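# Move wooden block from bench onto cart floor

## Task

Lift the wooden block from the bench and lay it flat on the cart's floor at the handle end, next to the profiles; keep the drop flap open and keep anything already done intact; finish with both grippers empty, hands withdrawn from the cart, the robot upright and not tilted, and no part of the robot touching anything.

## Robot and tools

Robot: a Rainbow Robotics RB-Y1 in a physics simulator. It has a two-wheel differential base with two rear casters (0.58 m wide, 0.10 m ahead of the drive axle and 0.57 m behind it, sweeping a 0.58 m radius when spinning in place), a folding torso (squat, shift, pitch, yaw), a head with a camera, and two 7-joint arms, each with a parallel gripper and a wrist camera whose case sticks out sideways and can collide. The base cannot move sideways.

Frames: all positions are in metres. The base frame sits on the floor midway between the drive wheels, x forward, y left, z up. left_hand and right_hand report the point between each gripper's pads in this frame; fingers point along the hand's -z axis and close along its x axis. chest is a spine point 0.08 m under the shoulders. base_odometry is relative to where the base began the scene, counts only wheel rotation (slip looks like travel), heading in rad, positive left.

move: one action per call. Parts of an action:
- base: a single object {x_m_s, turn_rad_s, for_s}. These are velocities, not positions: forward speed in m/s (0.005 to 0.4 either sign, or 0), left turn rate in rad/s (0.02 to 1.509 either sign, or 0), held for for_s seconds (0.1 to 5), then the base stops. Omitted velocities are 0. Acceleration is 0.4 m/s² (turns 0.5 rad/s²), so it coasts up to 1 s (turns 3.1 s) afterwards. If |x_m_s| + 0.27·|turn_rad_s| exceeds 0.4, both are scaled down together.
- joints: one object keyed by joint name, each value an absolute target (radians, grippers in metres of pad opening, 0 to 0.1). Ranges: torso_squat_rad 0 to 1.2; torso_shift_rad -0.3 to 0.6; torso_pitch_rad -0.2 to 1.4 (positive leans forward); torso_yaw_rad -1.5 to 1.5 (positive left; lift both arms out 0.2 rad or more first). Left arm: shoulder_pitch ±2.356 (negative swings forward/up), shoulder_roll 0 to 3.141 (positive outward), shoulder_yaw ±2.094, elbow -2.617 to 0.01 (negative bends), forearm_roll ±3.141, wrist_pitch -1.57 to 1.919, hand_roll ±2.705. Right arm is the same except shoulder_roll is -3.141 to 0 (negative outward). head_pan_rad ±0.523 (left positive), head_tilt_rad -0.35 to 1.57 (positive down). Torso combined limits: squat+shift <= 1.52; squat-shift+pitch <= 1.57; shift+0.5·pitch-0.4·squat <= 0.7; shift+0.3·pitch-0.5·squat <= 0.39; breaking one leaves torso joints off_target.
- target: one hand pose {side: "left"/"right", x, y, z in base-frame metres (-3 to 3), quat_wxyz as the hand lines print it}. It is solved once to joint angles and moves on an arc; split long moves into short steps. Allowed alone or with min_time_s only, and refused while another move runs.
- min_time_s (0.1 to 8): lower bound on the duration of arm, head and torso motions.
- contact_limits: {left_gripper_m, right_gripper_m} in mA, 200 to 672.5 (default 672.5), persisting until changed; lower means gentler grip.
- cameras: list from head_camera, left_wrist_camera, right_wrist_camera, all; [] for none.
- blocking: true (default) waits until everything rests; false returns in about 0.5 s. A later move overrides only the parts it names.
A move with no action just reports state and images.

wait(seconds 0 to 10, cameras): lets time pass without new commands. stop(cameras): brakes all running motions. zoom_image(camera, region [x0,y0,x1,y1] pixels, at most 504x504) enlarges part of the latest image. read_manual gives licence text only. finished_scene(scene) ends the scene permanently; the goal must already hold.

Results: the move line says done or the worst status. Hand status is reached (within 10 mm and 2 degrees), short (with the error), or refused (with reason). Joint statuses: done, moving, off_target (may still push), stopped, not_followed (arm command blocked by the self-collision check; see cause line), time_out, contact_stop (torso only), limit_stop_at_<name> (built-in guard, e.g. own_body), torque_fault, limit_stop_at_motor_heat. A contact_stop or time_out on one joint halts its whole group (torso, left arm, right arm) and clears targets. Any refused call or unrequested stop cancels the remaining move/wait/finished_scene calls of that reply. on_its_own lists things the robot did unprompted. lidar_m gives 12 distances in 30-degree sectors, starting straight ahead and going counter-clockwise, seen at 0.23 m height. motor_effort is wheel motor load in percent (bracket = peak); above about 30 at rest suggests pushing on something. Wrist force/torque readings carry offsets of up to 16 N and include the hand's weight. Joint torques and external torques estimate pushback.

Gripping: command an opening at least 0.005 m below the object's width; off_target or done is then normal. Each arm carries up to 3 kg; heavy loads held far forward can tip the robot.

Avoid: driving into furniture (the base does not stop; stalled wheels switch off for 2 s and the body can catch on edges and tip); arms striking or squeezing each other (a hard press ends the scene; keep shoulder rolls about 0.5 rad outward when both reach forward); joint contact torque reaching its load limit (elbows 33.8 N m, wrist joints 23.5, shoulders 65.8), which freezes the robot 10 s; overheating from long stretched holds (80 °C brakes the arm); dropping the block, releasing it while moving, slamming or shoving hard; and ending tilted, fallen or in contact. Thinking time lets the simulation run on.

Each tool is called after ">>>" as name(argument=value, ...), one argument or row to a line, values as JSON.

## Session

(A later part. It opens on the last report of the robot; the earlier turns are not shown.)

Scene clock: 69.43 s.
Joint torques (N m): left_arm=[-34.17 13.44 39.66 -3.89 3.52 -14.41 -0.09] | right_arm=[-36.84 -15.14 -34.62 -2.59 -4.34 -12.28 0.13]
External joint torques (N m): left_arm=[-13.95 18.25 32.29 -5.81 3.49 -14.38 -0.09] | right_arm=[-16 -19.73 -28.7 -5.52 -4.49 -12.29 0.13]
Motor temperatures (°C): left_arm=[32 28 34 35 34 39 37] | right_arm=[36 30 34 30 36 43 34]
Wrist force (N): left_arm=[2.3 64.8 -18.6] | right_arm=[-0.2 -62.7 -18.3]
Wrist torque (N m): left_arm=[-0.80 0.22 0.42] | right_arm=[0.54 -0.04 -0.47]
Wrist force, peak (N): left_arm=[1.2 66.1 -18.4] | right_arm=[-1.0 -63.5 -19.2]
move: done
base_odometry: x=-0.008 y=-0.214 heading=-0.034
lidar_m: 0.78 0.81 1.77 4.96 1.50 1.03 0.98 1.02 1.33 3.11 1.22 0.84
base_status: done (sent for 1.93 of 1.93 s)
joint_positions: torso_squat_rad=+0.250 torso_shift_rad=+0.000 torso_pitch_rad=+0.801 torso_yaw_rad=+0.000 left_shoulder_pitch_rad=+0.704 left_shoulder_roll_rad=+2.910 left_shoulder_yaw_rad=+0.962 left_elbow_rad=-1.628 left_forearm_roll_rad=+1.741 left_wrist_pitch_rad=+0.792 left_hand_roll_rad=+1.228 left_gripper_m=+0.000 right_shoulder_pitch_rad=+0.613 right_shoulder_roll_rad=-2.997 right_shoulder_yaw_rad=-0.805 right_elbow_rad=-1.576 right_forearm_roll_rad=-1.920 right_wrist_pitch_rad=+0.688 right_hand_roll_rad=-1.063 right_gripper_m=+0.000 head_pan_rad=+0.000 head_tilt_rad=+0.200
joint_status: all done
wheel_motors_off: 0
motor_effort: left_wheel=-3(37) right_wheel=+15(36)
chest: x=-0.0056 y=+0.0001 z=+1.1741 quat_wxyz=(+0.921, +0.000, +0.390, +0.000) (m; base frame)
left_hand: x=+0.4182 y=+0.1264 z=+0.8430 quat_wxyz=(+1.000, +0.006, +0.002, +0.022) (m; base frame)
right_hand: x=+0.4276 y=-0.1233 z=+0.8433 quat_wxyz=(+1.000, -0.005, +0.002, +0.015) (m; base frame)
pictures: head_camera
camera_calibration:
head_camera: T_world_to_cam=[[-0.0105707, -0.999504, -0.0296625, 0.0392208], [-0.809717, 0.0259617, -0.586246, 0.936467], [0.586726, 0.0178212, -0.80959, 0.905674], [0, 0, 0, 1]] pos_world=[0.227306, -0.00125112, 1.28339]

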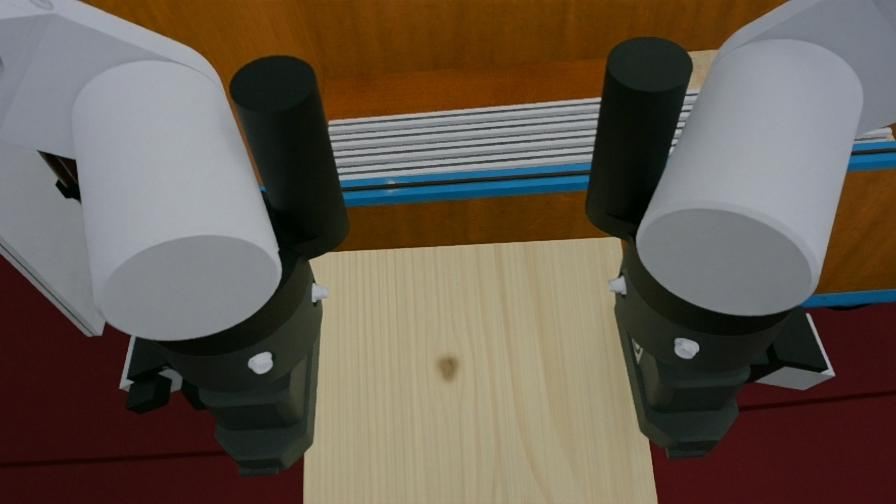

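>>> move(
  base={"turn_rad_s":0.06,"for_s":0.4},
  cameras=[],
)

>>> move(
  base={"x_m_s":0.3,"for_s":1.4},
)

Scene clock: 71.77 s.
Joint torques (N m): left_arm=[-34.33 13.09 39.65 -4.04 3.43 -14.45 -0.07] | right_arm=[-36.75 -15.08 -34.62 -2.97 -4.29 -12.3 0.25]
External joint torques (N m): left_arm=[-14.11 17.9 32.28 -5.97 3.4 -14.43 -0.07] | right_arm=[-15.91 -19.66 -28.7 -5.9 -4.43 -12.31 0.25]
Motor temperatures (°C): left_arm=[32 28 34 35 34 39 37] | right_arm=[37 30 34 30 36 43 34]
Wrist force (N): left_arm=[2.1 65.2 -18.8] | right_arm=[-0.7 -62.7 -18.5]
Wrist torque (N m): left_arm=[-0.83 0.22 0.45] | right_arm=[0.54 -0.13 -0.47]
Wrist force, peak (N): left_arm=[2.1 65.7 -19.4] | right_arm=[-0.6 -64.0 -19.4]
move: done
base_odometry: x=-0.008 y=-0.214 heading=-0.010
lidar_m: 0.78 0.80 1.78 4.58 1.45 1.03 0.97 1.02 1.36 3.33 1.19 0.84
base_status: done (sent for 0.4 of 0.4 s)
joint_positions: torso_squat_rad=+0.250 torso_shift_rad=+0.000 torso_pitch_rad=+0.801 torso_yaw_rad=+0.000 left_shoulder_pitch_rad=+0.704 left_shoulder_roll_rad=+2.910 left_shoulder_yaw_rad=+0.962 left_elbow_rad=-1.628 left_forearm_roll_rad=+1.741 left_wrist_pitch_rad=+0.792 left_hand_roll_rad=+1.228 left_gripper_m=+0.000 right_shoulder_pitch_rad=+0.613 right_shoulder_roll_rad=-2.997 right_shoulder_yaw_rad=-0.805 right_elbow_rad=-1.576 right_forearm_roll_rad=-1.920 right_wrist_pitch_rad=+0.688 right_hand_roll_rad=-1.063 right_gripper_m=+0.000 head_pan_rad=+0.000 head_tilt_rad=+0.200
joint_status: not commanded
wheel_motors_off: 0
motor_effort: left_wheel=-3(22) right_wheel=+18(35)
chest: x=-0.0056 y=+0.0001 z=+1.1741 quat_wxyz=(+0.921, +0.000, +0.390, +0.000) (m; base frame)
left_hand: x=+0.4182 y=+0.1264 z=+0.8430 quat_wxyz=(+1.000, +0.006, +0.002, +0.022) (m; base frame)
right_hand: x=+0.4276 y=-0.1233 z=+0.8433 quat_wxyz=(+1.000, -0.005, +0.002, +0.015) (m; base frame)
pictures: none
No camera images: "cameras" was empty.

Scene clock: 74.27 s.
Joint torques (N m): left_arm=[-34.15 13.36 39.47 -3.91 3.48 -14.43 -0.1] | right_arm=[-36.68 -15.04 -34.78 -2.95 -4.34 -12.38 0.12]
External joint torques (N m): left_arm=[-13.93 18.16 32.1 -5.84 3.45 -14.41 -0.1] | right_arm=[-15.85 -19.63 -28.86 -5.88 -4.48 -12.39 0.12]
Motor temperatures (°C): left_arm=[33 28 34 35 34 39 37] | right_arm=[37 30 34 30 36 43 34]
Wrist force (N): left_arm=[1.5 64.8 -18.4] | right_arm=[-0.8 -62.9 -19.2]
Wrist torque (N m): left_arm=[-0.76 0.21 0.41] | right_arm=[0.51 -0.04 -0.46]
Wrist force, peak (N): left_arm=[1.8 65.6 -19.6] | right_arm=[-1.1 -63.5 -18.9]
move: done
base_odometry: x=+0.412 y=-0.219 heading=-0.010
lidar_m: 0.36 0.39 0.85 3.91 2.08 1.45 1.39 1.45 1.93 4.73 0.57 0.40
base_status: done (sent for 1.4 of 1.4 s)
joint_positions: torso_squat_rad=+0.250 torso_shift_rad=+0.000 torso_pitch_rad=+0.801 torso_yaw_rad=+0.000 left_shoulder_pitch_rad=+0.704 left_shoulder_roll_rad=+2.910 left_shoulder_yaw_rad=+0.962 left_elbow_rad=-1.628 left_forearm_roll_rad=+1.741 left_wrist_pitch_rad=+0.792 left_hand_roll_rad=+1.228 left_gripper_m=+0.000 right_shoulder_pitch_rad=+0.613 right_shoulder_roll_rad=-2.997 right_shoulder_yaw_rad=-0.805 right_elbow_rad=-1.576 right_forearm_roll_rad=-1.920 right_wrist_pitch_rad=+0.688 right_hand_roll_rad=-1.063 right_gripper_m=+0.000 head_pan_rad=+0.000 head_tilt_rad=+0.200
joint_status: not commanded
wheel_motors_off: 0
motor_effort: left_wheel=+0(31) right_wheel=+1(43)
chest: x=-0.0056 y=+0.0001 z=+1.1741 quat_wxyz=(+0.921, +0.000, +0.390, +0.000) (m; base frame)
left_hand: x=+0.4182 y=+0.1264 z=+0.8430 quat_wxyz=(+1.000, +0.006, +0.002, +0.022) (m; base frame)
right_hand: x=+0.4276 y=-0.1233 z=+0.8433 quat_wxyz=(+1.000, -0.005, +0.002, +0.015) (m; base frame)
pictures: head_camera, left_wrist_camera, right_wrist_camera
camera_calibration:
head_camera: T_world_to_cam=[[-0.0105709, -0.999504, -0.0296626, 0.039222], [-0.809717, 0.0259619, -0.586246, 0.936548], [0.586726, 0.0178212, -0.80959, 0.905616], [0, 0, 0, 1]] pos_world=[0.227406, -0.00125112, 1.28339]
left_wrist_camera: T_world_to_cam=[[0.997383, 0.0711969, -0.0125866, -0.416085], [0.0692557, -0.890794, 0.449098, -0.265941], [0.0207624, -0.448794, -0.893394, 0.87368], [0, 0, 0, 1]] pos_world=[0.415274, 0.184828, 0.894737]
right_wrist_camera: T_world_to_cam=[[-0.998059, -0.0582348, -0.0220452, 0.436968], [-0.0614633, 0.864629, 0.498638, -0.260523], [-0.00997717, 0.499025, -0.86653, 0.868649], [0, 0, 0, 1]] pos_world=[0.428774, -0.182775, 0.89225]

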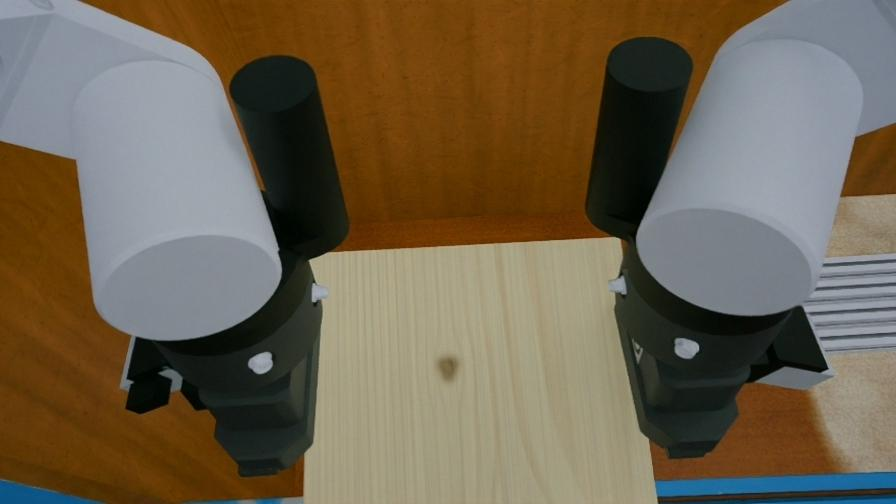

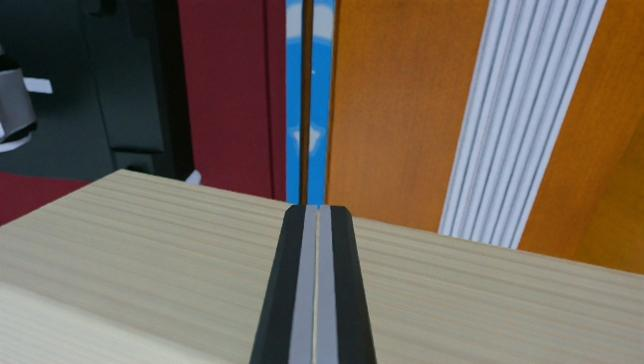

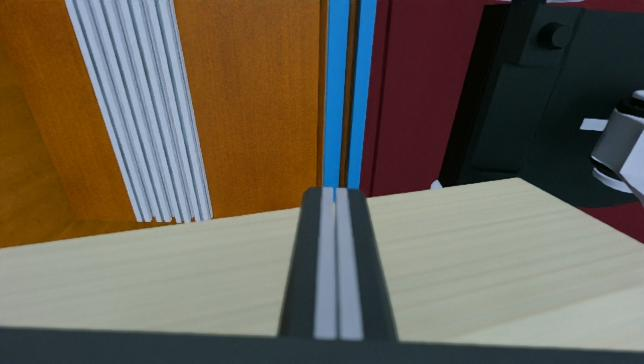

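>>> move(
  base={"x_m_s":0.1,"for_s":0.2},
  joints={"torso_squat_rad":0.7,"torso_shift_rad":0.5},
  cameras=[],
)

>>> move(
  joints={"torso_squat_rad":1.0,"torso_shift_rad":0.5,"torso_pitch_rad":0.98},
  min_time_s=2,
)

Scene clock: 82.03 s.
Joint torques (N m): left_arm=[-34.23 13.28 39.67 -3.84 3.44 -14.44 -0.11] | right_arm=[-37.14 -14.95 -34.62 -2.51 -4.38 -12.42 0.07]
External joint torques (N m): left_arm=[-14.02 18.08 32.3 -5.76 3.41 -14.41 -0.11] | right_arm=[-16.3 -19.53 -28.7 -5.44 -4.52 -12.43 0.07]
Motor temperatures (°C): left_arm=[33 28 34 35 34 40 37] | right_arm=[37 31 34 30 36 44 34]
Wrist force (N): left_arm=[1.4 65.6 -19.5] | right_arm=[-1.3 -62.5 -18.8]
Wrist torque (N m): left_arm=[-0.90 0.14 0.41] | right_arm=[0.53 -0.15 -0.47]
Wrist force, peak (N): left_arm=[1.8 65.8 -19.9] | right_arm=[-1.1 -63.4 -19.0]
move: done
base_odometry: x=+0.428 y=-0.219 heading=-0.011
lidar_m: 0.35 0.37 0.83 3.86 2.11 1.49 1.42 1.46 1.95 4.78 0.52 0.38
base_status: done (sent for 0.2 of 0.2 s)
joint_positions: torso_squat_rad=+0.700 torso_shift_rad=+0.500 torso_pitch_rad=+0.801 torso_yaw_rad=+0.000 left_shoulder_pitch_rad=+0.704 left_shoulder_roll_rad=+2.910 left_shoulder_yaw_rad=+0.962 left_elbow_rad=-1.628 left_forearm_roll_rad=+1.741 left_wrist_pitch_rad=+0.792 left_hand_roll_rad=+1.228 left_gripper_m=+0.000 right_shoulder_pitch_rad=+0.613 right_shoulder_roll_rad=-2.997 right_shoulder_yaw_rad=-0.805 right_elbow_rad=-1.576 right_forearm_roll_rad=-1.920 right_wrist_pitch_rad=+0.688 right_hand_roll_rad=-1.063 right_gripper_m=+0.000 head_pan_rad=+0.000 head_tilt_rad=+0.200
joint_status: all done
wheel_motors_off: 0
motor_effort: left_wheel=-7(30) right_wheel=+5(28)
chest: x=+0.2512 y=+0.0001 z=+0.9656 quat_wxyz=(+0.921, +0.000, +0.390, +0.000) (m; base frame)
left_hand: x=+0.6749 y=+0.1264 z=+0.6344 quat_wxyz=(+1.000, +0.006, +0.002, +0.022) (m; base frame)
right_hand: x=+0.6842 y=-0.1233 z=+0.6346 quat_wxyz=(+1.000, -0.005, +0.002, +0.015) (m; base frame)
pictures: none
No camera images: "cameras" was empty.

Scene clock: 84.37 s.
Joint torques (N m): left_arm=[-32.59 13.09 39.52 -5.98 3.85 -14.4 -0.14] | right_arm=[-36.31 -15.4 -34.5 -5.01 -4.8 -11.92 0.17]
External joint torques (N m): left_arm=[-13.69 17.37 32.56 -6.17 3.59 -14.51 -0.15] | right_arm=[-16.61 -19.43 -28.79 -6.27 -4.73 -12.09 0.18]
Motor temperatures (°C): left_arm=[33 28 34 35 34 40 37] | right_arm=[37 31 34 30 36 44 34]
Wrist force (N): left_arm=[4.9 63.7 -18.3] | right_arm=[2.3 -62.1 -18.7]
Wrist torque (N m): left_arm=[-0.76 0.26 0.46] | right_arm=[0.54 -0.18 -0.45]
Wrist force, peak (N): left_arm=[4.8 79.9 -15.2] | right_arm=[1.0 -74.1 -17.7]
move: done
base_odometry: x=+0.428 y=-0.219 heading=-0.011
lidar_m: 0.35 0.37 0.48 3.85 2.10 1.50 1.42 1.46 1.94 4.77 0.56 0.38
base_status: not commanded
joint_positions: torso_squat_rad=+1.000 torso_shift_rad=+0.500 torso_pitch_rad=+0.981 torso_yaw_rad=+0.000 left_shoulder_pitch_rad=+0.704 left_shoulder_roll_rad=+2.910 left_shoulder_yaw_rad=+0.962 left_elbow_rad=-1.628 left_forearm_roll_rad=+1.740 left_wrist_pitch_rad=+0.792 left_hand_roll_rad=+1.228 left_gripper_m=+0.000 right_shoulder_pitch_rad=+0.613 right_shoulder_roll_rad=-2.997 right_shoulder_yaw_rad=-0.805 right_elbow_rad=-1.576 right_forearm_roll_rad=-1.920 right_wrist_pitch_rad=+0.688 right_hand_roll_rad=-1.063 right_gripper_m=+0.000 head_pan_rad=+0.000 head_tilt_rad=+0.200
joint_status: all done
wheel_motors_off: 0
motor_effort: left_wheel=-9(44) right_wheel=+10(47)
chest: x=+0.2106 y=+0.0000 z=+0.7845 quat_wxyz=(+0.882, +0.000, +0.471, +0.000) (m; base frame)
left_hand: x=+0.5684 y=+0.1263 z=+0.3829 quat_wxyz=(+0.996, +0.008, +0.092, +0.021) (m; base frame)
right_hand: x=+0.5776 y=-0.1233 z=+0.3814 quat_wxyz=(+0.996, -0.003, +0.092, +0.015) (m; base frame)
pictures: head_camera, left_wrist_camera, right_wrist_camera
camera_calibration:
head_camera: T_world_to_cam=[[-0.0158002, -0.999502, -0.0273307, 0.0292475], [-0.901587, 0.0260599, -0.431812, 0.781401], [0.432309, 0.0178183, -0.90155, 0.567981], [0, 0, 0, 1]] pos_world=[0.45942, -0.00125082, 0.850281]
left_wrist_camera: T_world_to_cam=[[0.979059, 0.0711532, -0.190736, -0.492943], [0.148395, -0.890841, 0.429397, -0.107199], [-0.139363, -0.448709, -0.882745, 0.546348], [0, 0, 0, 1]] pos_world=[0.574669, 0.184728, 0.434295]
right_wrist_camera: T_world_to_cam=[[-0.985883, -0.0583465, 0.156944, 0.501111], [0.0286799, 0.864624, 0.501599, -0.0741143], [-0.164964, 0.499019, -0.850745, 0.553475], [0, 0, 0, 1]] pos_world=[0.587465, -0.182876, 0.429396]

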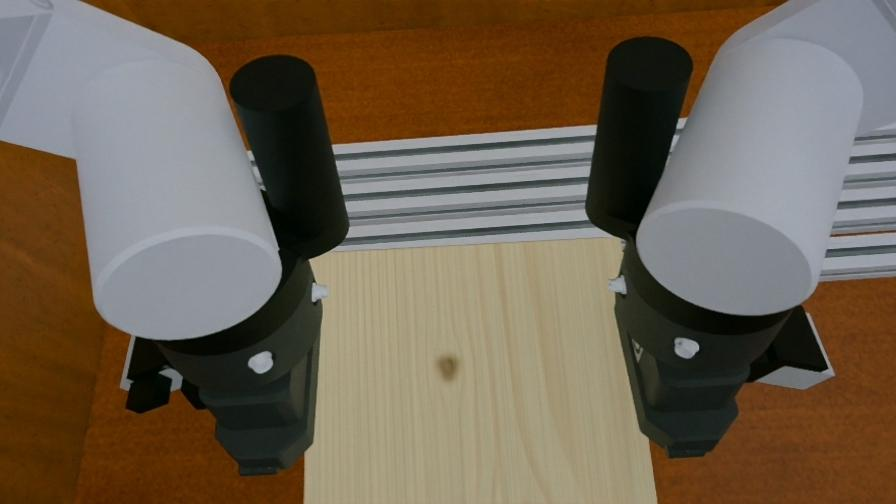

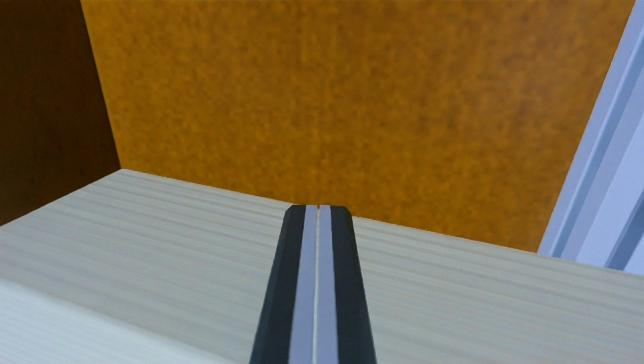

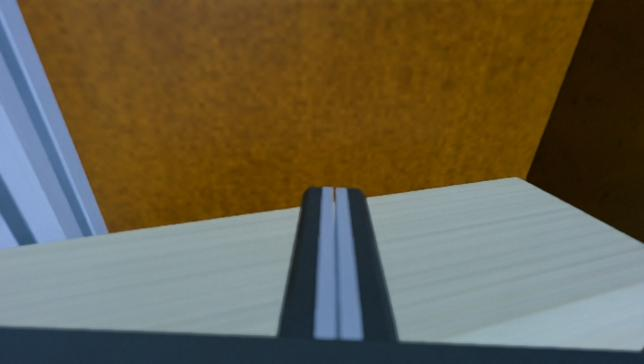

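>>> move(
  joints={"torso_pitch_rad":1.05},
  min_time_s=1,
  cameras=[],
)

>>> move(
  target={"side":"left","x":0.542,"y":0.120,"z":0.338,"quat_wxyz":[0.997,0,0.075,0.0185]},
  min_time_s=0.8,
  cameras=[],
)

>>> move(
  target={"side":"right","x":0.551,"y":-0.117,"z":0.338,"quat_wxyz":[0.997,0,0.075,0.0185]},
  min_time_s=0.8,
)

Scene clock: 90.00 s.
Joint torques (N m): left_arm=[-29.35 18.95 40.79 -11.2 5.71 -15.16 -0.56] | right_arm=[-11.17 -23.17 -25.25 -4.51 -3.9 -14.33 0.17]
External joint torques (N m): left_arm=[-10.84 23.06 33.97 -10.98 5.4 -15.3 -0.57] | right_arm=[8.22 -27.06 -19.59 -5.4 -3.79 -14.53 0.18]
Motor temperatures (°C): left_arm=[33 28 34 36 34 40 37] | right_arm=[37 31 34 30 36 44 34]
Wrist force (N): left_arm=[11.3 72.6 -13.9] | right_arm=[-20.9 -72.2 60.1]
Wrist torque (N m): left_arm=[-0.95 0.04 0.78] | right_arm=[1.64 -2.84 0.00]
Wrist force, peak (N): left_arm=[27.3 82.8 -4.3] | right_arm=[-64.3 -90.5 154.1]
move: contact_stop
base_odometry: x=+0.428 y=-0.219 heading=-0.011
lidar_m: 0.35 0.37 0.50 3.85 2.11 1.50 1.41 1.48 1.95 4.77 0.56 0.38
base_status: not commanded
joint_positions: torso_squat_rad=+1.001 torso_shift_rad=+0.495 torso_pitch_rad=+1.025 torso_yaw_rad=-0.001 left_shoulder_pitch_rad=+0.703 left_shoulder_roll_rad=+2.909 left_shoulder_yaw_rad=+0.961 left_elbow_rad=-1.627 left_forearm_roll_rad=+1.740 left_wrist_pitch_rad=+0.792 left_hand_roll_rad=+1.228 left_gripper_m=+0.000 right_shoulder_pitch_rad=+0.607 right_shoulder_roll_rad=-2.996 right_shoulder_yaw_rad=-0.807 right_elbow_rad=-1.576 right_forearm_roll_rad=-1.921 right_wrist_pitch_rad=+0.689 right_hand_roll_rad=-1.063 right_gripper_m=+0.000 head_pan_rad=+0.000 head_tilt_rad=+0.200
joint_status: torso_pitch_rad contact_stop (moved +0.044 of +0.069)
wheel_motors_off: 0
on_its_own: torso_pitch_rad is held at +1.028, not at your +1.050, since a contact_stop
motor_effort: left_wheel=-10(22) right_wheel=+10(19)
chest: x=+0.2158 y=+0.0001 z=+0.7734 quat_wxyz=(+0.871, +0.000, +0.490, -0.001) (m; base frame)
left_hand: x=+0.5565 y=+0.1264 z=+0.3563 quat_wxyz=(+0.993, +0.008, +0.113, +0.022) (m; base frame)
right_hand: x=+0.5674 y=-0.1224 z=+0.3569 quat_wxyz=(+0.994, -0.002, +0.111, +0.015) (m; base frame)
pictures: none
No camera images: "cameras" was empty.

not run: a stop that you did not command came earlier in this reply.

not run: a stop that you did not command came earlier in this reply.

>>> move(
  joints={"torso_pitch_rad":0.99},
  min_time_s=0.6,
)

Scene clock: 91.63 s.
Joint torques (N m): left_arm=[-31.99 14.19 38.94 -6.54 4.03 -14.24 -0.55] | right_arm=[-33.05 -16.99 -31.35 -5.69 -4.33 -11.77 0.33]
External joint torques (N m): left_arm=[-13.17 18.41 32.01 -6.64 3.76 -14.35 -0.57] | right_arm=[-13.46 -20.99 -25.67 -6.86 -4.25 -11.94 0.34]
Motor temperatures (°C): left_arm=[33 28 34 36 34 40 37] | right_arm=[37 31 34 30 36 44 34]
Wrist force (N): left_arm=[4.5 62.4 -17.8] | right_arm=[3.7 -61.3 -18.0]
Wrist torque (N m): left_arm=[-0.73 0.35 0.45] | right_arm=[0.46 -0.09 -0.71]
Wrist force, peak (N): left_arm=[12.0 72.8 -14.6] | right_arm=[-21.1 -73.3 60.5]
move: done
base_odometry: x=+0.428 y=-0.219 heading=-0.011
lidar_m: 0.35 0.37 0.50 3.87 2.11 1.50 1.42 1.48 1.95 4.78 0.55 0.38
base_status: not commanded
joint_positions: torso_squat_rad=+1.001 torso_shift_rad=+0.496 torso_pitch_rad=+0.991 torso_yaw_rad=-0.001 left_shoulder_pitch_rad=+0.703 left_shoulder_roll_rad=+2.910 left_shoulder_yaw_rad=+0.962 left_elbow_rad=-1.628 left_forearm_roll_rad=+1.740 left_wrist_pitch_rad=+0.792 left_hand_roll_rad=+1.228 left_gripper_m=+0.000 right_shoulder_pitch_rad=+0.612 right_shoulder_roll_rad=-2.997 right_shoulder_yaw_rad=-0.805 right_elbow_rad=-1.576 right_forearm_roll_rad=-1.920 right_wrist_pitch_rad=+0.688 right_hand_roll_rad=-1.063 right_gripper_m=+0.000 head_pan_rad=+0.000 head_tilt_rad=+0.200
joint_status: all done
wheel_motors_off: 0
motor_effort: left_wheel=-9(10) right_wheel=+9(11)
chest: x=+0.2107 y=+0.0001 z=+0.7823 quat_wxyz=(+0.880, +0.000, +0.475, +0.000) (m; base frame)
left_hand: x=+0.5647 y=+0.1259 z=+0.3771 quat_wxyz=(+0.995, +0.007, +0.097, +0.021) (m; base frame)
right_hand: x=+0.5741 y=-0.1234 z=+0.3761 quat_wxyz=(+0.995, -0.003, +0.096, +0.015) (m; base frame)
pictures: head_camera, left_wrist_camera, right_wrist_camera
camera_calibration:
head_camera: T_world_to_cam=[[-0.0164798, -0.999519, -0.0262629, 0.0285435], [-0.905767, 0.026048, -0.422975, 0.774478], [0.423456, 0.0168175, -0.905761, 0.571105], [0, 0, 0, 1]] pos_world=[0.460129, -0.00124834, 0.845619]
left_wrist_camera: T_world_to_cam=[[0.97719, 0.0708202, -0.200211, -0.485809], [0.152401, -0.890418, 0.428871, -0.106708], [-0.147899, -0.4496, -0.8809, 0.54479], [0, 0, 0, 1]] pos_world=[0.571564, 0.184328, 0.428405]
right_wrist_camera: T_world_to_cam=[[-0.984513, -0.0574893, 0.165619, 0.494635], [0.0338629, 0.864555, 0.501397, -0.0742089], [-0.172012, 0.49924, -0.849218, 0.551971], [0, 0, 0, 1]] pos_world=[0.584433, -0.182972, 0.42403]

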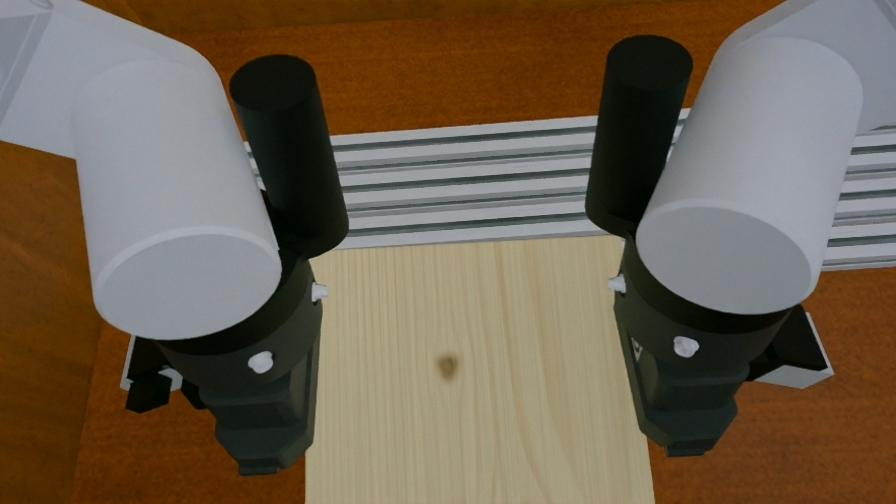

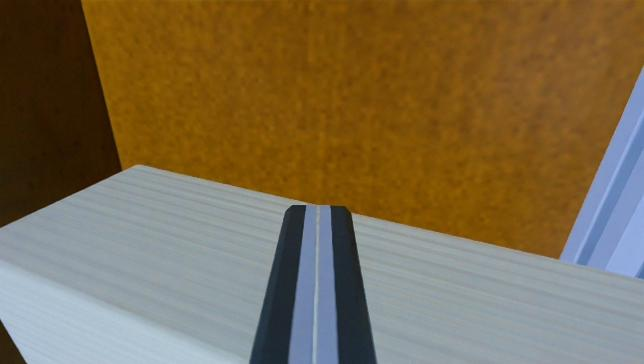

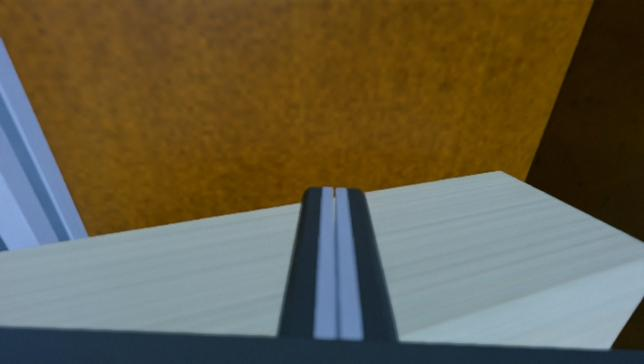

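>>> move(
  base={"x_m_s":-0.1,"for_s":0.2},
  cameras=[],
)

>>> move(
  joints={"torso_pitch_rad":1.04},
  min_time_s=1.5,
)

Scene clock: 95.00 s.
Joint torques (N m): left_arm=[-32.26 13.83 38.49 -6.22 3.82 -14.09 -0.54] | right_arm=[-34.58 -16.23 -32.32 -5.49 -4.77 -11.74 0.37]
External joint torques (N m): left_arm=[-13.43 18.06 31.55 -6.31 3.55 -14.21 -0.55] | right_arm=[-14.95 -20.25 -26.63 -6.66 -4.69 -11.92 0.38]
Motor temperatures (°C): left_arm=[33 28 35 36 34 41 37] | right_arm=[37 31 34 30 36 44 34]
Wrist force (N): left_arm=[5.3 62.7 -18.5] | right_arm=[3.0 -60.7 -19.5]
Wrist torque (N m): left_arm=[-0.70 0.36 0.48] | right_arm=[0.36 -0.09 -0.57]
Wrist force, peak (N): left_arm=[4.7 63.9 -19.9] | right_arm=[1.3 -61.6 -19.9]
move: done
base_odometry: x=+0.412 y=-0.219 heading=-0.011
lidar_m: 0.37 0.39 0.52 3.90 2.09 1.46 1.40 1.47 1.94 4.70 0.57 0.39
base_status: done (sent for 0.2 of 0.2 s)
joint_positions: torso_squat_rad=+1.001 torso_shift_rad=+0.496 torso_pitch_rad=+0.991 torso_yaw_rad=-0.001 left_shoulder_pitch_rad=+0.704 left_shoulder_roll_rad=+2.910 left_shoulder_yaw_rad=+0.962 left_elbow_rad=-1.628 left_forearm_roll_rad=+1.741 left_wrist_pitch_rad=+0.792 left_hand_roll_rad=+1.228 left_gripper_m=+0.000 right_shoulder_pitch_rad=+0.613 right_shoulder_roll_rad=-2.997 right_shoulder_yaw_rad=-0.805 right_elbow_rad=-1.576 right_forearm_roll_rad=-1.920 right_wrist_pitch_rad=+0.688 right_hand_roll_rad=-1.063 right_gripper_m=+0.000 head_pan_rad=+0.000 head_tilt_rad=+0.200
joint_status: not commanded
wheel_motors_off: 0
motor_effort: left_wheel=-3(29) right_wheel=+5(19)
chest: x=+0.2107 y=+0.0001 z=+0.7823 quat_wxyz=(+0.880, +0.000, +0.475, +0.000) (m; base frame)
left_hand: x=+0.5646 y=+0.1258 z=+0.3771 quat_wxyz=(+0.995, +0.007, +0.097, +0.021) (m; base frame)
right_hand: x=+0.5739 y=-0.1235 z=+0.3760 quat_wxyz=(+0.995, -0.003, +0.096, +0.015) (m; base frame)
pictures: none
No camera images: "cameras" was empty.

Scene clock: 96.80 s.
Joint torques (N m): left_arm=[-24.34 17.11 36.05 -13.93 6.38 -12.33 -0.52] | right_arm=[-25.93 -18.07 -31.6 -10.85 -5.68 -11.86 0.28]
External joint torques (N m): left_arm=[-5.96 21.17 29.25 -13.58 6.06 -12.47 -0.53] | right_arm=[-6.7 -21.91 -25.99 -11.59 -5.55 -12.08 0.29]
Motor temperatures (°C): left_arm=[33 28 35 36 34 41 37] | right_arm=[37 31 34 30 36 44 34]
Wrist force (N): left_arm=[24.3 62.7 -11.3] | right_arm=[10.3 -66.6 4.0]
Wrist torque (N m): left_arm=[-0.74 0.64 0.61] | right_arm=[0.73 0.19 -0.56]
Wrist force, peak (N): left_arm=[24.4 63.4 -11.0] | right_arm=[8.4 -67.8 3.2]
move: done
base_odometry: x=+0.412 y=-0.219 heading=-0.011
lidar_m: 0.37 0.38 0.51 3.89 2.10 1.47 1.40 1.45 1.93 4.71 0.56 0.40
base_status: not commanded
joint_positions: torso_squat_rad=+1.001 torso_shift_rad=+0.496 torso_pitch_rad=+1.040 torso_yaw_rad=-0.001 left_shoulder_pitch_rad=+0.702 left_shoulder_roll_rad=+2.909 left_shoulder_yaw_rad=+0.963 left_elbow_rad=-1.626 left_forearm_roll_rad=+1.740 left_wrist_pitch_rad=+0.791 left_hand_roll_rad=+1.228 left_gripper_m=+0.000 right_shoulder_pitch_rad=+0.610 right_shoulder_roll_rad=-2.997 right_shoulder_yaw_rad=-0.805 right_elbow_rad=-1.575 right_forearm_roll_rad=-1.920 right_wrist_pitch_rad=+0.688 right_hand_roll_rad=-1.063 right_gripper_m=+0.000 head_pan_rad=+0.000 head_tilt_rad=+0.200
joint_status: all done
wheel_motors_off: 0
motor_effort: left_wheel=-15(15) right_wheel=+2(6)
chest: x=+0.2186 y=+0.0001 z=+0.7694 quat_wxyz=(+0.868, +0.000, +0.497, +0.000) (m; base frame)
left_hand: x=+0.5542 y=+0.1255 z=+0.3480 quat_wxyz=(+0.993, +0.007, +0.119, +0.022) (m; base frame)
right_hand: x=+0.5631 y=-0.1234 z=+0.3464 quat_wxyz=(+0.993, -0.003, +0.119, +0.014) (m; base frame)
pictures: head_camera, left_wrist_camera, right_wrist_camera
camera_calibration:
head_camera: T_world_to_cam=[[-0.0178331, -0.999517, -0.0254614, 0.0279393], [-0.925371, 0.0261434, -0.378161, 0.745966], [0.378643, 0.0168175, -0.92539, 0.581048], [0, 0, 0, 1]] pos_world=[0.470784, -0.00134805, 0.820502]
left_wrist_camera: T_world_to_cam=[[0.967106, 0.0716486, -0.244075, -0.46056], [0.172549, -0.889787, 0.422499, -0.101868], [-0.186903, -0.450716, -0.872881, 0.536409], [0, 0, 0, 1]] pos_world=[0.563244, 0.184126, 0.398849]
right_wrist_camera: T_world_to_cam=[[-0.975862, -0.0570109, 0.210816, 0.468127], [0.0573703, 0.864498, 0.499351, -0.071491], [-0.210719, 0.499392, -0.84036, 0.543584], [0, 0, 0, 1]] pos_world=[0.575472, -0.18297, 0.393817]

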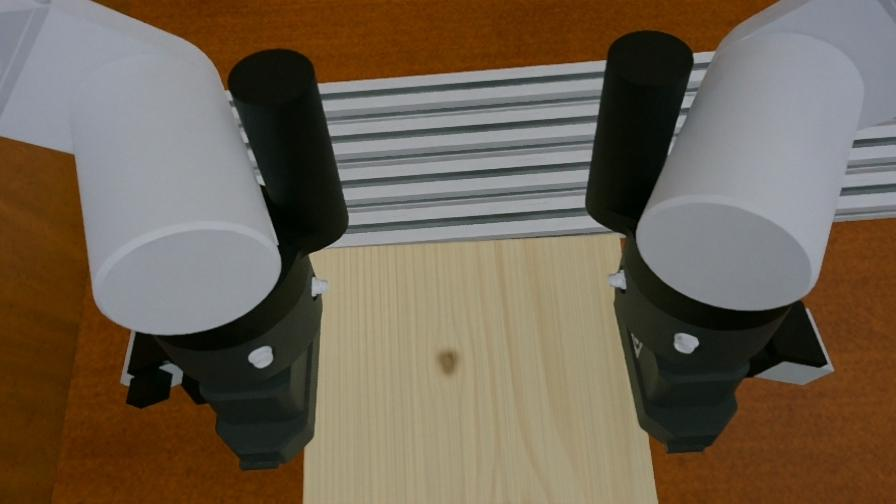

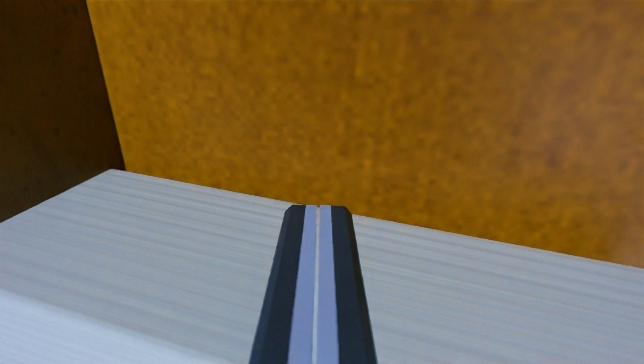

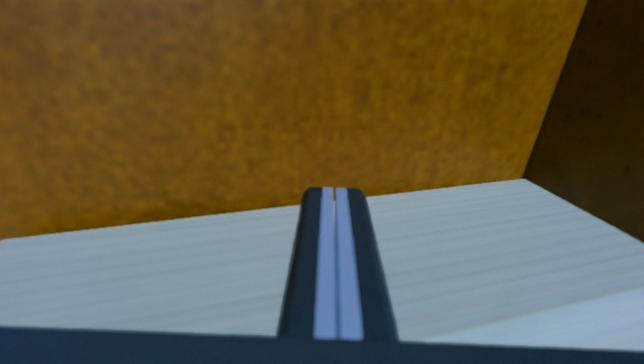

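>>> move(
  base={"x_m_s":0.03,"for_s":0.27},
  cameras=[],
)

>>> move(
  target={"side":"left","x":0.544,"y":0.120,"z":0.338,"quat_wxyz":[0.997,0,0.075,0.0185]},
  min_time_s=0.8,
  cameras=["left_wrist_camera"],
)

>>> move(
  target={"side":"right","x":0.553,"y":-0.117,"z":0.338,"quat_wxyz":[0.997,0,0.075,0.0185]},
  min_time_s=0.8,
)

Scene clock: 100.07 s.
Joint torques (N m): left_arm=[-30.64 14.99 37.36 -7.85 4.43 -13.81 -0.54] | right_arm=[-32.27 -16.8 -31.86 -5.98 -4.87 -11.8 0.31]
External joint torques (N m): left_arm=[-12.29 19.08 30.58 -7.47 4.1 -13.96 -0.56] | right_arm=[-13.08 -20.63 -26.26 -6.68 -4.74 -12.02 0.32]
Motor temperatures (°C): left_arm=[33 28 35 36 35 40 37] | right_arm=[37 31 34 30 36 45 34]
Wrist force (N): left_arm=[6.5 63.5 -17.1] | right_arm=[1.9 -61.8 -15.3]
Wrist torque (N m): left_arm=[-0.65 0.41 0.41] | right_arm=[0.42 0.19 -0.43]
Wrist force, peak (N): left_arm=[14.0 65.8 -18.9] | right_arm=[10.4 -67.7 4.7]
move: done
base_odometry: x=+0.420 y=-0.219 heading=-0.012
lidar_m: 0.35 0.37 0.51 3.87 2.09 1.48 1.40 1.46 1.93 4.73 0.55 0.38
base_status: done (sent for 0.27 of 0.27 s)
joint_positions: torso_squat_rad=+1.001 torso_shift_rad=+0.496 torso_pitch_rad=+1.041 torso_yaw_rad=-0.001 left_shoulder_pitch_rad=+0.703 left_shoulder_roll_rad=+2.910 left_shoulder_yaw_rad=+0.962 left_elbow_rad=-1.627 left_forearm_roll_rad=+1.740 left_wrist_pitch_rad=+0.792 left_hand_roll_rad=+1.228 left_gripper_m=+0.000 right_shoulder_pitch_rad=+0.612 right_shoulder_roll_rad=-2.997 right_shoulder_yaw_rad=-0.805 right_elbow_rad=-1.576 right_forearm_roll_rad=-1.920 right_wrist_pitch_rad=+0.688 right_hand_roll_rad=-1.063 right_gripper_m=+0.000 head_pan_rad=+0.000 head_tilt_rad=+0.200
joint_status: not commanded
wheel_motors_off: 0
motor_effort: left_wheel=-7(24) right_wheel=+7(20)
chest: x=+0.2189 y=+0.0001 z=+0.7691 quat_wxyz=(+0.868, +0.000, +0.497, +0.000) (m; base frame)
left_hand: x=+0.5525 y=+0.1257 z=+0.3469 quat_wxyz=(+0.992, +0.007, +0.121, +0.021) (m; base frame)
right_hand: x=+0.5615 y=-0.1235 z=+0.3453 quat_wxyz=(+0.993, -0.003, +0.121, +0.015) (m; base frame)
pictures: none
No camera images: "cameras" was empty.

Scene clock: 101.20 s.
Joint torques (N m): left_arm=[-17.31 20.7 32.55 -17.91 4.71 -15.06 -0.5] | right_arm=[-33.88 -14.45 -31.21 -4.74 -4.29 -11.64 0.32]
External joint torques (N m): left_arm=[0.39 24.51 26.16 -17.1 4.49 -15.08 -0.51] | right_arm=[-14.68 -18.29 -25.62 -5.44 -4.15 -11.86 0.33]
Motor temperatures (°C): left_arm=[33 29 35 36 35 40 37] | right_arm=[37 31 34 30 36 45 34]
Wrist force (N): left_arm=[28.2 67.2 2.4] | right_arm=[0.5 -59.0 -18.8]
Wrist torque (N m): left_arm=[-1.07 0.65 0.69] | right_arm=[0.32 0.20 -0.31]
Wrist force, peak (N): left_arm=[30.1 68.3 3.6] | right_arm=[1.8 -64.3 -15.0]
move: done
base_odometry: x=+0.420 y=-0.219 heading=-0.012
lidar_m: 0.35 0.36 0.50 3.85 2.10 1.48 1.40 1.47 1.94 4.72 0.55 0.38
base_status: not commanded
joint_positions: torso_squat_rad=+1.001 torso_shift_rad=+0.496 torso_pitch_rad=+1.040 torso_yaw_rad=-0.001 left_shoulder_pitch_rad=+0.682 left_shoulder_roll_rad=+2.922 left_shoulder_yaw_rad=+0.891 left_elbow_rad=-1.724 left_forearm_roll_rad=+1.531 left_wrist_pitch_rad=+0.694 left_hand_roll_rad=+1.456 left_gripper_m=+0.000 right_shoulder_pitch_rad=+0.612 right_shoulder_roll_rad=-2.998 right_shoulder_yaw_rad=-0.805 right_elbow_rad=-1.576 right_forearm_roll_rad=-1.921 right_wrist_pitch_rad=+0.688 right_hand_roll_rad=-1.063 right_gripper_m=+0.000 head_pan_rad=+0.000 head_tilt_rad=+0.200
joint_status: all done
wheel_motors_off: 0
motor_effort: left_wheel=-9(9) right_wheel=+4(7)
chest: x=+0.2188 y=+0.0001 z=+0.7693 quat_wxyz=(+0.868, +0.000, +0.497, +0.000) (m; base frame)
left_hand: x=+0.5462 y=+0.1257 z=+0.3376 quat_wxyz=(+0.997, +0.004, +0.077, +0.022) (m; base frame)
left_hand_status: reached (checked arc, planned for 0.8 s): 6 mm and 0.6 deg off.
right_hand: x=+0.5613 y=-0.1232 z=+0.3455 quat_wxyz=(+0.993, -0.003, +0.121, +0.015) (m; base frame)
pictures: left_wrist_camera
camera_calibration:
left_wrist_camera: T_world_to_cam=[[0.984357, 0.0708461, -0.161316, -0.492724], [0.135899, -0.888018, 0.439267, -0.0817936], [-0.112131, -0.454318, -0.883754, 0.489197], [0, 0, 0, 1]] pos_world=[0.550986, 0.184524, 0.388775]

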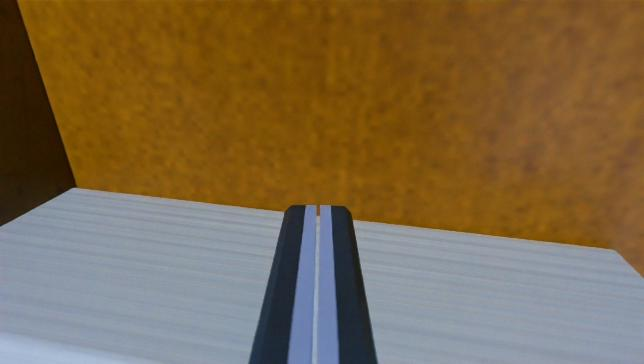

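Scene clock: 102.33 s.
Joint torques (N m): left_arm=[-24.87 16.88 36.84 -13.18 3.38 -15.2 -0.57] | right_arm=[-11.18 -26.33 -29.95 -16.6 -4.61 -14.99 0.38]
External joint torques (N m): left_arm=[-7.18 20.69 30.45 -12.35 3.15 -15.22 -0.58] | right_arm=[7.66 -29.87 -24.87 -17.07 -4.57 -15.07 0.39]
Motor temperatures (°C): left_arm=[33 29 35 36 35 41 37] | right_arm=[37 31 34 30 36 45 34]
Wrist force (N): left_arm=[16.4 68.0 -11.1] | right_arm=[17.7 -77.2 31.7]
Wrist torque (N m): left_arm=[-0.80 0.40 0.57] | right_arm=[1.36 0.27 -0.41]
Wrist force, peak (N): left_arm=[28.1 71.8 2.0] | right_arm=[19.8 -82.3 35.8]
move: done
base_odometry: x=+0.420 y=-0.219 heading=-0.012
lidar_m: 0.35 0.36 0.49 3.86 2.09 1.47 1.40 1.47 1.93 4.72 0.56 0.37
base_status: not commanded
joint_positions: torso_squat_rad=+1.001 torso_shift_rad=+0.496 torso_pitch_rad=+1.039 torso_yaw_rad=-0.001 left_shoulder_pitch_rad=+0.684 left_shoulder_roll_rad=+2.923 left_shoulder_yaw_rad=+0.890 left_elbow_rad=-1.725 left_forearm_roll_rad=+1.531 left_wrist_pitch_rad=+0.694 left_hand_roll_rad=+1.456 left_gripper_m=+0.000 right_shoulder_pitch_rad=+0.563 right_shoulder_roll_rad=-3.039 right_shoulder_yaw_rad=-0.705 right_elbow_rad=-1.675 right_forearm_roll_rad=-1.736 right_wrist_pitch_rad=+0.552 right_hand_roll_rad=-1.300 right_gripper_m=+0.000 head_pan_rad=+0.000 head_tilt_rad=+0.200
joint_status: all done
wheel_motors_off: 0
motor_effort: left_wheel=-18(20) right_wheel=+1(4)
chest: x=+0.2183 y=+0.0001 z=+0.7698 quat_wxyz=(+0.868, +0.000, +0.496, -0.001) (m; base frame)
left_hand: x=+0.5448 y=+0.1259 z=+0.3379 quat_wxyz=(+0.997, +0.005, +0.078, +0.021) (m; base frame)
right_hand: x=+0.5568 y=-0.1228 z=+0.3394 quat_wxyz=(+0.997, -0.003, +0.077, +0.015) (m; base frame)
right_hand_status: reached (checked arc, planned for 0.8 s): 7 mm and 0.6 deg off.
pictures: head_camera, left_wrist_camera, right_wrist_camera
camera_calibration:
head_camera: T_world_to_cam=[[-0.0178798, -0.99952, -0.0252966, 0.0278345], [-0.924925, 0.0261438, -0.379248, 0.746504], [0.379728, 0.0166166, -0.924949, 0.580879], [0, 0, 0, 1]] pos_world=[0.470382, -0.00134755, 0.821098]
left_wrist_camera: T_world_to_cam=[[0.984186, 0.06961, -0.162885, -0.49055], [0.135386, -0.888577, 0.438293, -0.0809515], [-0.114226, -0.453415, -0.88395, 0.490523], [0, 0, 0, 1]] pos_world=[0.549783, 0.184626, 0.389175]
right_wrist_camera: T_world_to_cam=[[-0.990224, -0.0583384, 0.1267, 0.499993], [0.0135138, 0.86394, 0.503413, -0.0452433], [-0.13883, 0.500204, -0.854706, 0.501048], [0, 0, 0, 1]] pos_world=[0.565277, -0.18237, 0.387676]

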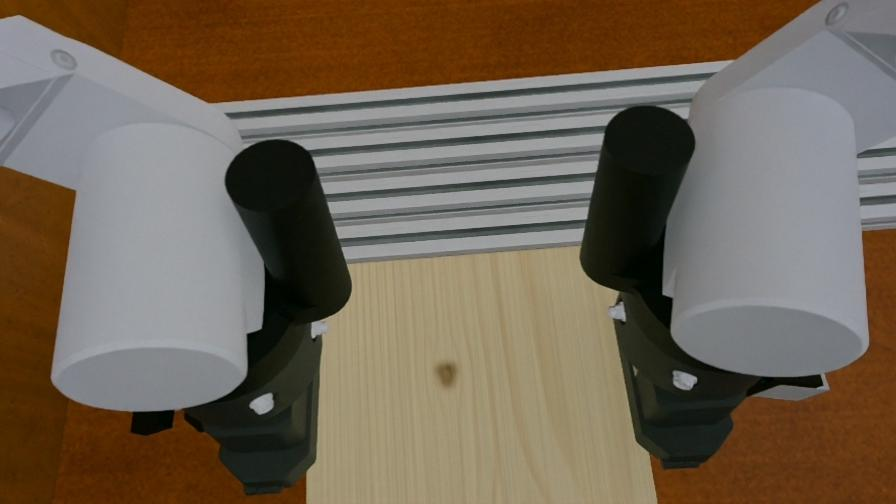

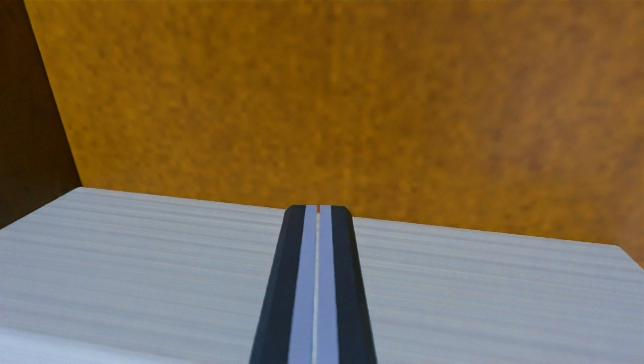

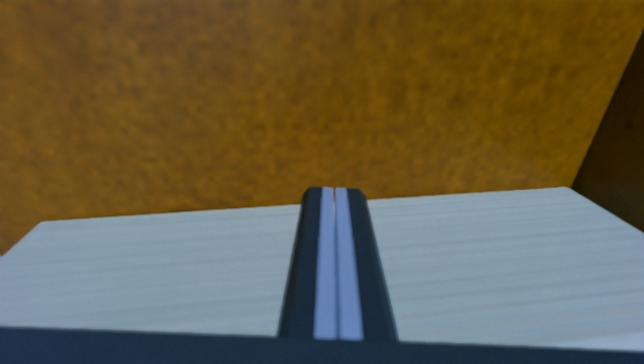

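>>> move(
  base={"x_m_s":0.03,"for_s":0.3},
  cameras=[],
)

>>> move(
  target={"side":"left","x":0.545,"y":0.122,"z":0.331,"quat_wxyz":[0.999,0,0.04,0.0185]},
  min_time_s=0.8,
  cameras=[],
)

>>> move(
  target={"side":"right","x":0.554,"y":-0.119,"z":0.331,"quat_wxyz":[0.999,0,0.04,0.0185]},
  min_time_s=0.8,
)

Scene clock: 105.03 s.
Joint torques (N m): left_arm=[-31.93 15.77 41.26 -3.52 0.1 -17.86 -0.51] | right_arm=[-20.18 -19.22 -29.94 -1.03 -0.97 -15.8 0.16]
External joint torques (N m): left_arm=[-14.29 19.59 34.91 -2.66 -0.13 -17.88 -0.52] | right_arm=[-1.39 -22.76 -24.87 -1.46 -0.91 -15.88 0.16]
Motor temperatures (°C): left_arm=[33 29 35 36 34 41 37] | right_arm=[37 31 34 30 36 45 34]
Wrist force (N): left_arm=[-7.1 74.8 -5.9] | right_arm=[-14.5 -71.9 36.4]
Wrist torque (N m): left_arm=[-0.93 0.05 0.17] | right_arm=[1.46 -0.30 -0.08]
Wrist force, peak (N): left_arm=[-11.4 76.9 1.7] | right_arm=[-21.9 -73.8 46.7]
move: done
base_odometry: x=+0.429 y=-0.219 heading=-0.012
lidar_m: 0.34 0.37 0.50 3.83 2.12 1.48 1.41 1.47 1.94 4.74 0.55 0.38
base_status: done (sent for 0.3 of 0.3 s)
joint_positions: torso_squat_rad=+1.001 torso_shift_rad=+0.495 torso_pitch_rad=+1.038 torso_yaw_rad=-0.001 left_shoulder_pitch_rad=+0.686 left_shoulder_roll_rad=+2.923 left_shoulder_yaw_rad=+0.889 left_elbow_rad=-1.727 left_forearm_roll_rad=+1.532 left_wrist_pitch_rad=+0.695 left_hand_roll_rad=+1.456 left_gripper_m=+0.000 right_shoulder_pitch_rad=+0.565 right_shoulder_roll_rad=-3.041 right_shoulder_yaw_rad=-0.705 right_elbow_rad=-1.679 right_forearm_roll_rad=-1.737 right_wrist_pitch_rad=+0.552 right_hand_roll_rad=-1.300 right_gripper_m=+0.000 head_pan_rad=+0.000 head_tilt_rad=+0.200
joint_status: not commanded
wheel_motors_off: 0
motor_effort: left_wheel=-3(19) right_wheel=+11(21)
chest: x=+0.2180 y=+0.0001 z=+0.7699 quat_wxyz=(+0.868, +0.000, +0.496, +0.000) (m; base frame)
left_hand: x=+0.5426 y=+0.1266 z=+0.3377 quat_wxyz=(+0.997, +0.005, +0.080, +0.021) (m; base frame)
right_hand: x=+0.5537 y=-0.1224 z=+0.3391 quat_wxyz=(+0.997, -0.003, +0.079, +0.016) (m; base frame)
pictures: none
No camera images: "cameras" was empty.

Scene clock: 106.17 s.
Joint torques (N m): left_arm=[-19.98 17.78 31.9 -1.76 -2.21 -17 0.25] | right_arm=[-26.37 -18.28 -31.8 -2.64 -1.61 -15.32 0.24]
External joint torques (N m): left_arm=[-2.64 21.51 25.83 -0.69 -2.35 -16.97 0.24] | right_arm=[-7.59 -21.82 -26.74 -3.06 -1.56 -15.41 0.25]
Motor temperatures (°C): left_arm=[33 29 35 36 34 41 37] | right_arm=[37 31 34 30 36 45 34]
Wrist force (N): left_arm=[-8.2 77.7 42.7] | right_arm=[-8.9 -70.7 13.2]
Wrist torque (N m): left_arm=[-2.21 -0.02 0.05] | right_arm=[0.97 -0.22 -0.13]
Wrist force, peak (N): left_arm=[-15.6 78.5 46.7] | right_arm=[-15.3 -71.3 37.7]
move: done
base_odometry: x=+0.429 y=-0.219 heading=-0.012
lidar_m: 0.34 0.36 0.49 3.82 2.11 1.49 1.41 1.46 1.96 4.76 0.55 0.37
base_status: not commanded
joint_positions: torso_squat_rad=+1.001 torso_shift_rad=+0.495 torso_pitch_rad=+1.037 torso_yaw_rad=-0.001 left_shoulder_pitch_rad=+0.685 left_shoulder_roll_rad=+2.939 left_shoulder_yaw_rad=+0.852 left_elbow_rad=-1.768 left_forearm_roll_rad=+1.347 left_wrist_pitch_rad=+0.660 left_hand_roll_rad=+1.639 left_gripper_m=+0.000 right_shoulder_pitch_rad=+0.567 right_shoulder_roll_rad=-3.041 right_shoulder_yaw_rad=-0.704 right_elbow_rad=-1.678 right_forearm_roll_rad=-1.737 right_wrist_pitch_rad=+0.552 right_hand_roll_rad=-1.300 right_gripper_m=+0.000 head_pan_rad=+0.000 head_tilt_rad=+0.200
joint_status: all done
wheel_motors_off: 0
motor_effort: left_wheel=-1(3) right_wheel=+8(11)
chest: x=+0.2178 y=+0.0001 z=+0.7702 quat_wxyz=(+0.869, +0.000, +0.496, +0.000) (m; base frame)
left_hand: x=+0.5451 y=+0.1276 z=+0.3307 quat_wxyz=(+0.999, +0.005, +0.042, +0.021) (m; base frame)
left_hand_status: reached (checked arc, planned for 0.8 s): 6 mm and 0.7 deg off.
right_hand: x=+0.5533 y=-0.1227 z=+0.3391 quat_wxyz=(+0.997, -0.004, +0.080, +0.016) (m; base frame)
pictures: none
No camera images: "cameras" was empty.

Scene clock: 107.30 s.
Joint torques (N m): left_arm=[-21.53 16.65 33.82 -3.12 -1.61 -15.99 0.25] | right_arm=[-20.2 -18.96 -28.89 -4.9 -0.33 -14.79 -0.01]
External joint torques (N m): left_arm=[-4.19 20.38 27.75 -2.05 -1.75 -15.97 0.24] | right_arm=[-1.57 -22.39 -24.35 -5.24 -0.34 -14.81 0]
Motor temperatures (°C): left_arm=[33 29 35 36 34 41 37] | right_arm=[37 31 34 30 36 46 34]
Wrist force (N): left_arm=[-8.1 72.6 30.8] | right_arm=[1.0 -71.3 30.3]
Wrist torque (N m): left_arm=[-1.86 -0.08 0.03] | right_arm=[1.85 0.04 -0.10]
Wrist force, peak (N): left_arm=[-8.1 77.4 42.3] | right_arm=[-15.4 -78.0 52.7]
move: done
base_odometry: x=+0.429 y=-0.219 heading=-0.012
lidar_m: 0.35 0.36 0.49 3.83 2.12 1.50 1.41 1.48 1.94 4.75 0.54 0.37
base_status: not commanded
joint_positions: torso_squat_rad=+1.001 torso_shift_rad=+0.495 torso_pitch_rad=+1.037 torso_yaw_rad=-0.001 left_shoulder_pitch_rad=+0.685 left_shoulder_roll_rad=+2.939 left_shoulder_yaw_rad=+0.852 left_elbow_rad=-1.768 left_forearm_roll_rad=+1.347 left_wrist_pitch_rad=+0.660 left_hand_roll_rad=+1.639 left_gripper_m=+0.000 right_shoulder_pitch_rad=+0.546 right_shoulder_roll_rad=-3.087 right_shoulder_yaw_rad=-0.630 right_elbow_rad=-1.717 right_forearm_roll_rad=-1.546 right_wrist_pitch_rad=+0.468 right_hand_roll_rad=-1.525 right_gripper_m=+0.000 head_pan_rad=+0.000 head_tilt_rad=+0.200
joint_status: all done
wheel_motors_off: 0
motor_effort: left_wheel=-4(5) right_wheel=+8(13)
chest: x=+0.2176 y=+0.0001 z=+0.7703 quat_wxyz=(+0.869, +0.000, +0.495, +0.000) (m; base frame)
left_hand: x=+0.5450 y=+0.1277 z=+0.3307 quat_wxyz=(+0.999, +0.005, +0.042, +0.021) (m; base frame)
right_hand: x=+0.5552 y=-0.1243 z=+0.3309 quat_wxyz=(+0.999, -0.004, +0.044, +0.016) (m; base frame)
right_hand_status: reached (checked arc, planned for 0.8 s): 5 mm and 0.7 deg off.
pictures: head_camera, left_wrist_camera, right_wrist_camera
camera_calibration:
head_camera: T_world_to_cam=[[-0.0176867, -0.999513, -0.0257022, 0.0280896], [-0.92423, 0.0261503, -0.380939, 0.74724], [0.381426, 0.0170172, -0.924243, 0.580817], [0, 0, 0, 1]] pos_world=[0.46958, -0.00134854, 0.822191]
left_wrist_camera: T_world_to_cam=[[0.993374, 0.0694689, -0.0915516, -0.520531], [0.103187, -0.889863, 0.444405, -0.0605895], [-0.050596, -0.450907, -0.891136, 0.452385], [0, 0, 0, 1]] pos_world=[0.546223, 0.186228, 0.382407]
right_wrist_camera: T_world_to_cam=[[-0.996238, -0.060618, 0.0619375, 0.523867], [-0.0213596, 0.864373, 0.502398, -0.0198969], [-0.0839915, 0.499184, -0.862415, 0.466233], [0, 0, 0, 1]] pos_world=[0.560631, -0.183782, 0.379635]

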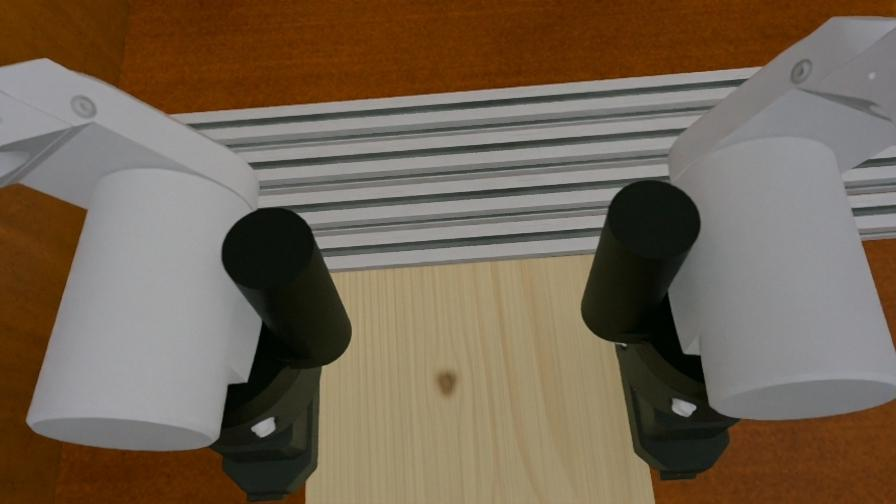

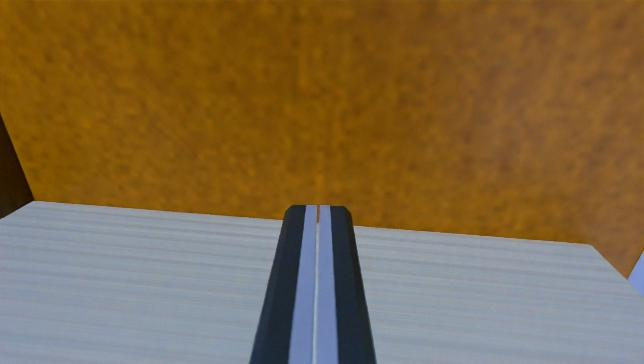

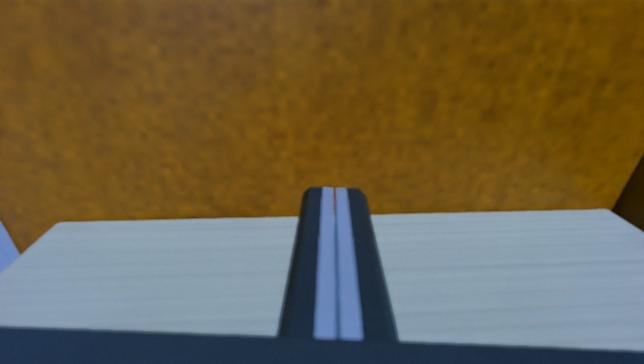

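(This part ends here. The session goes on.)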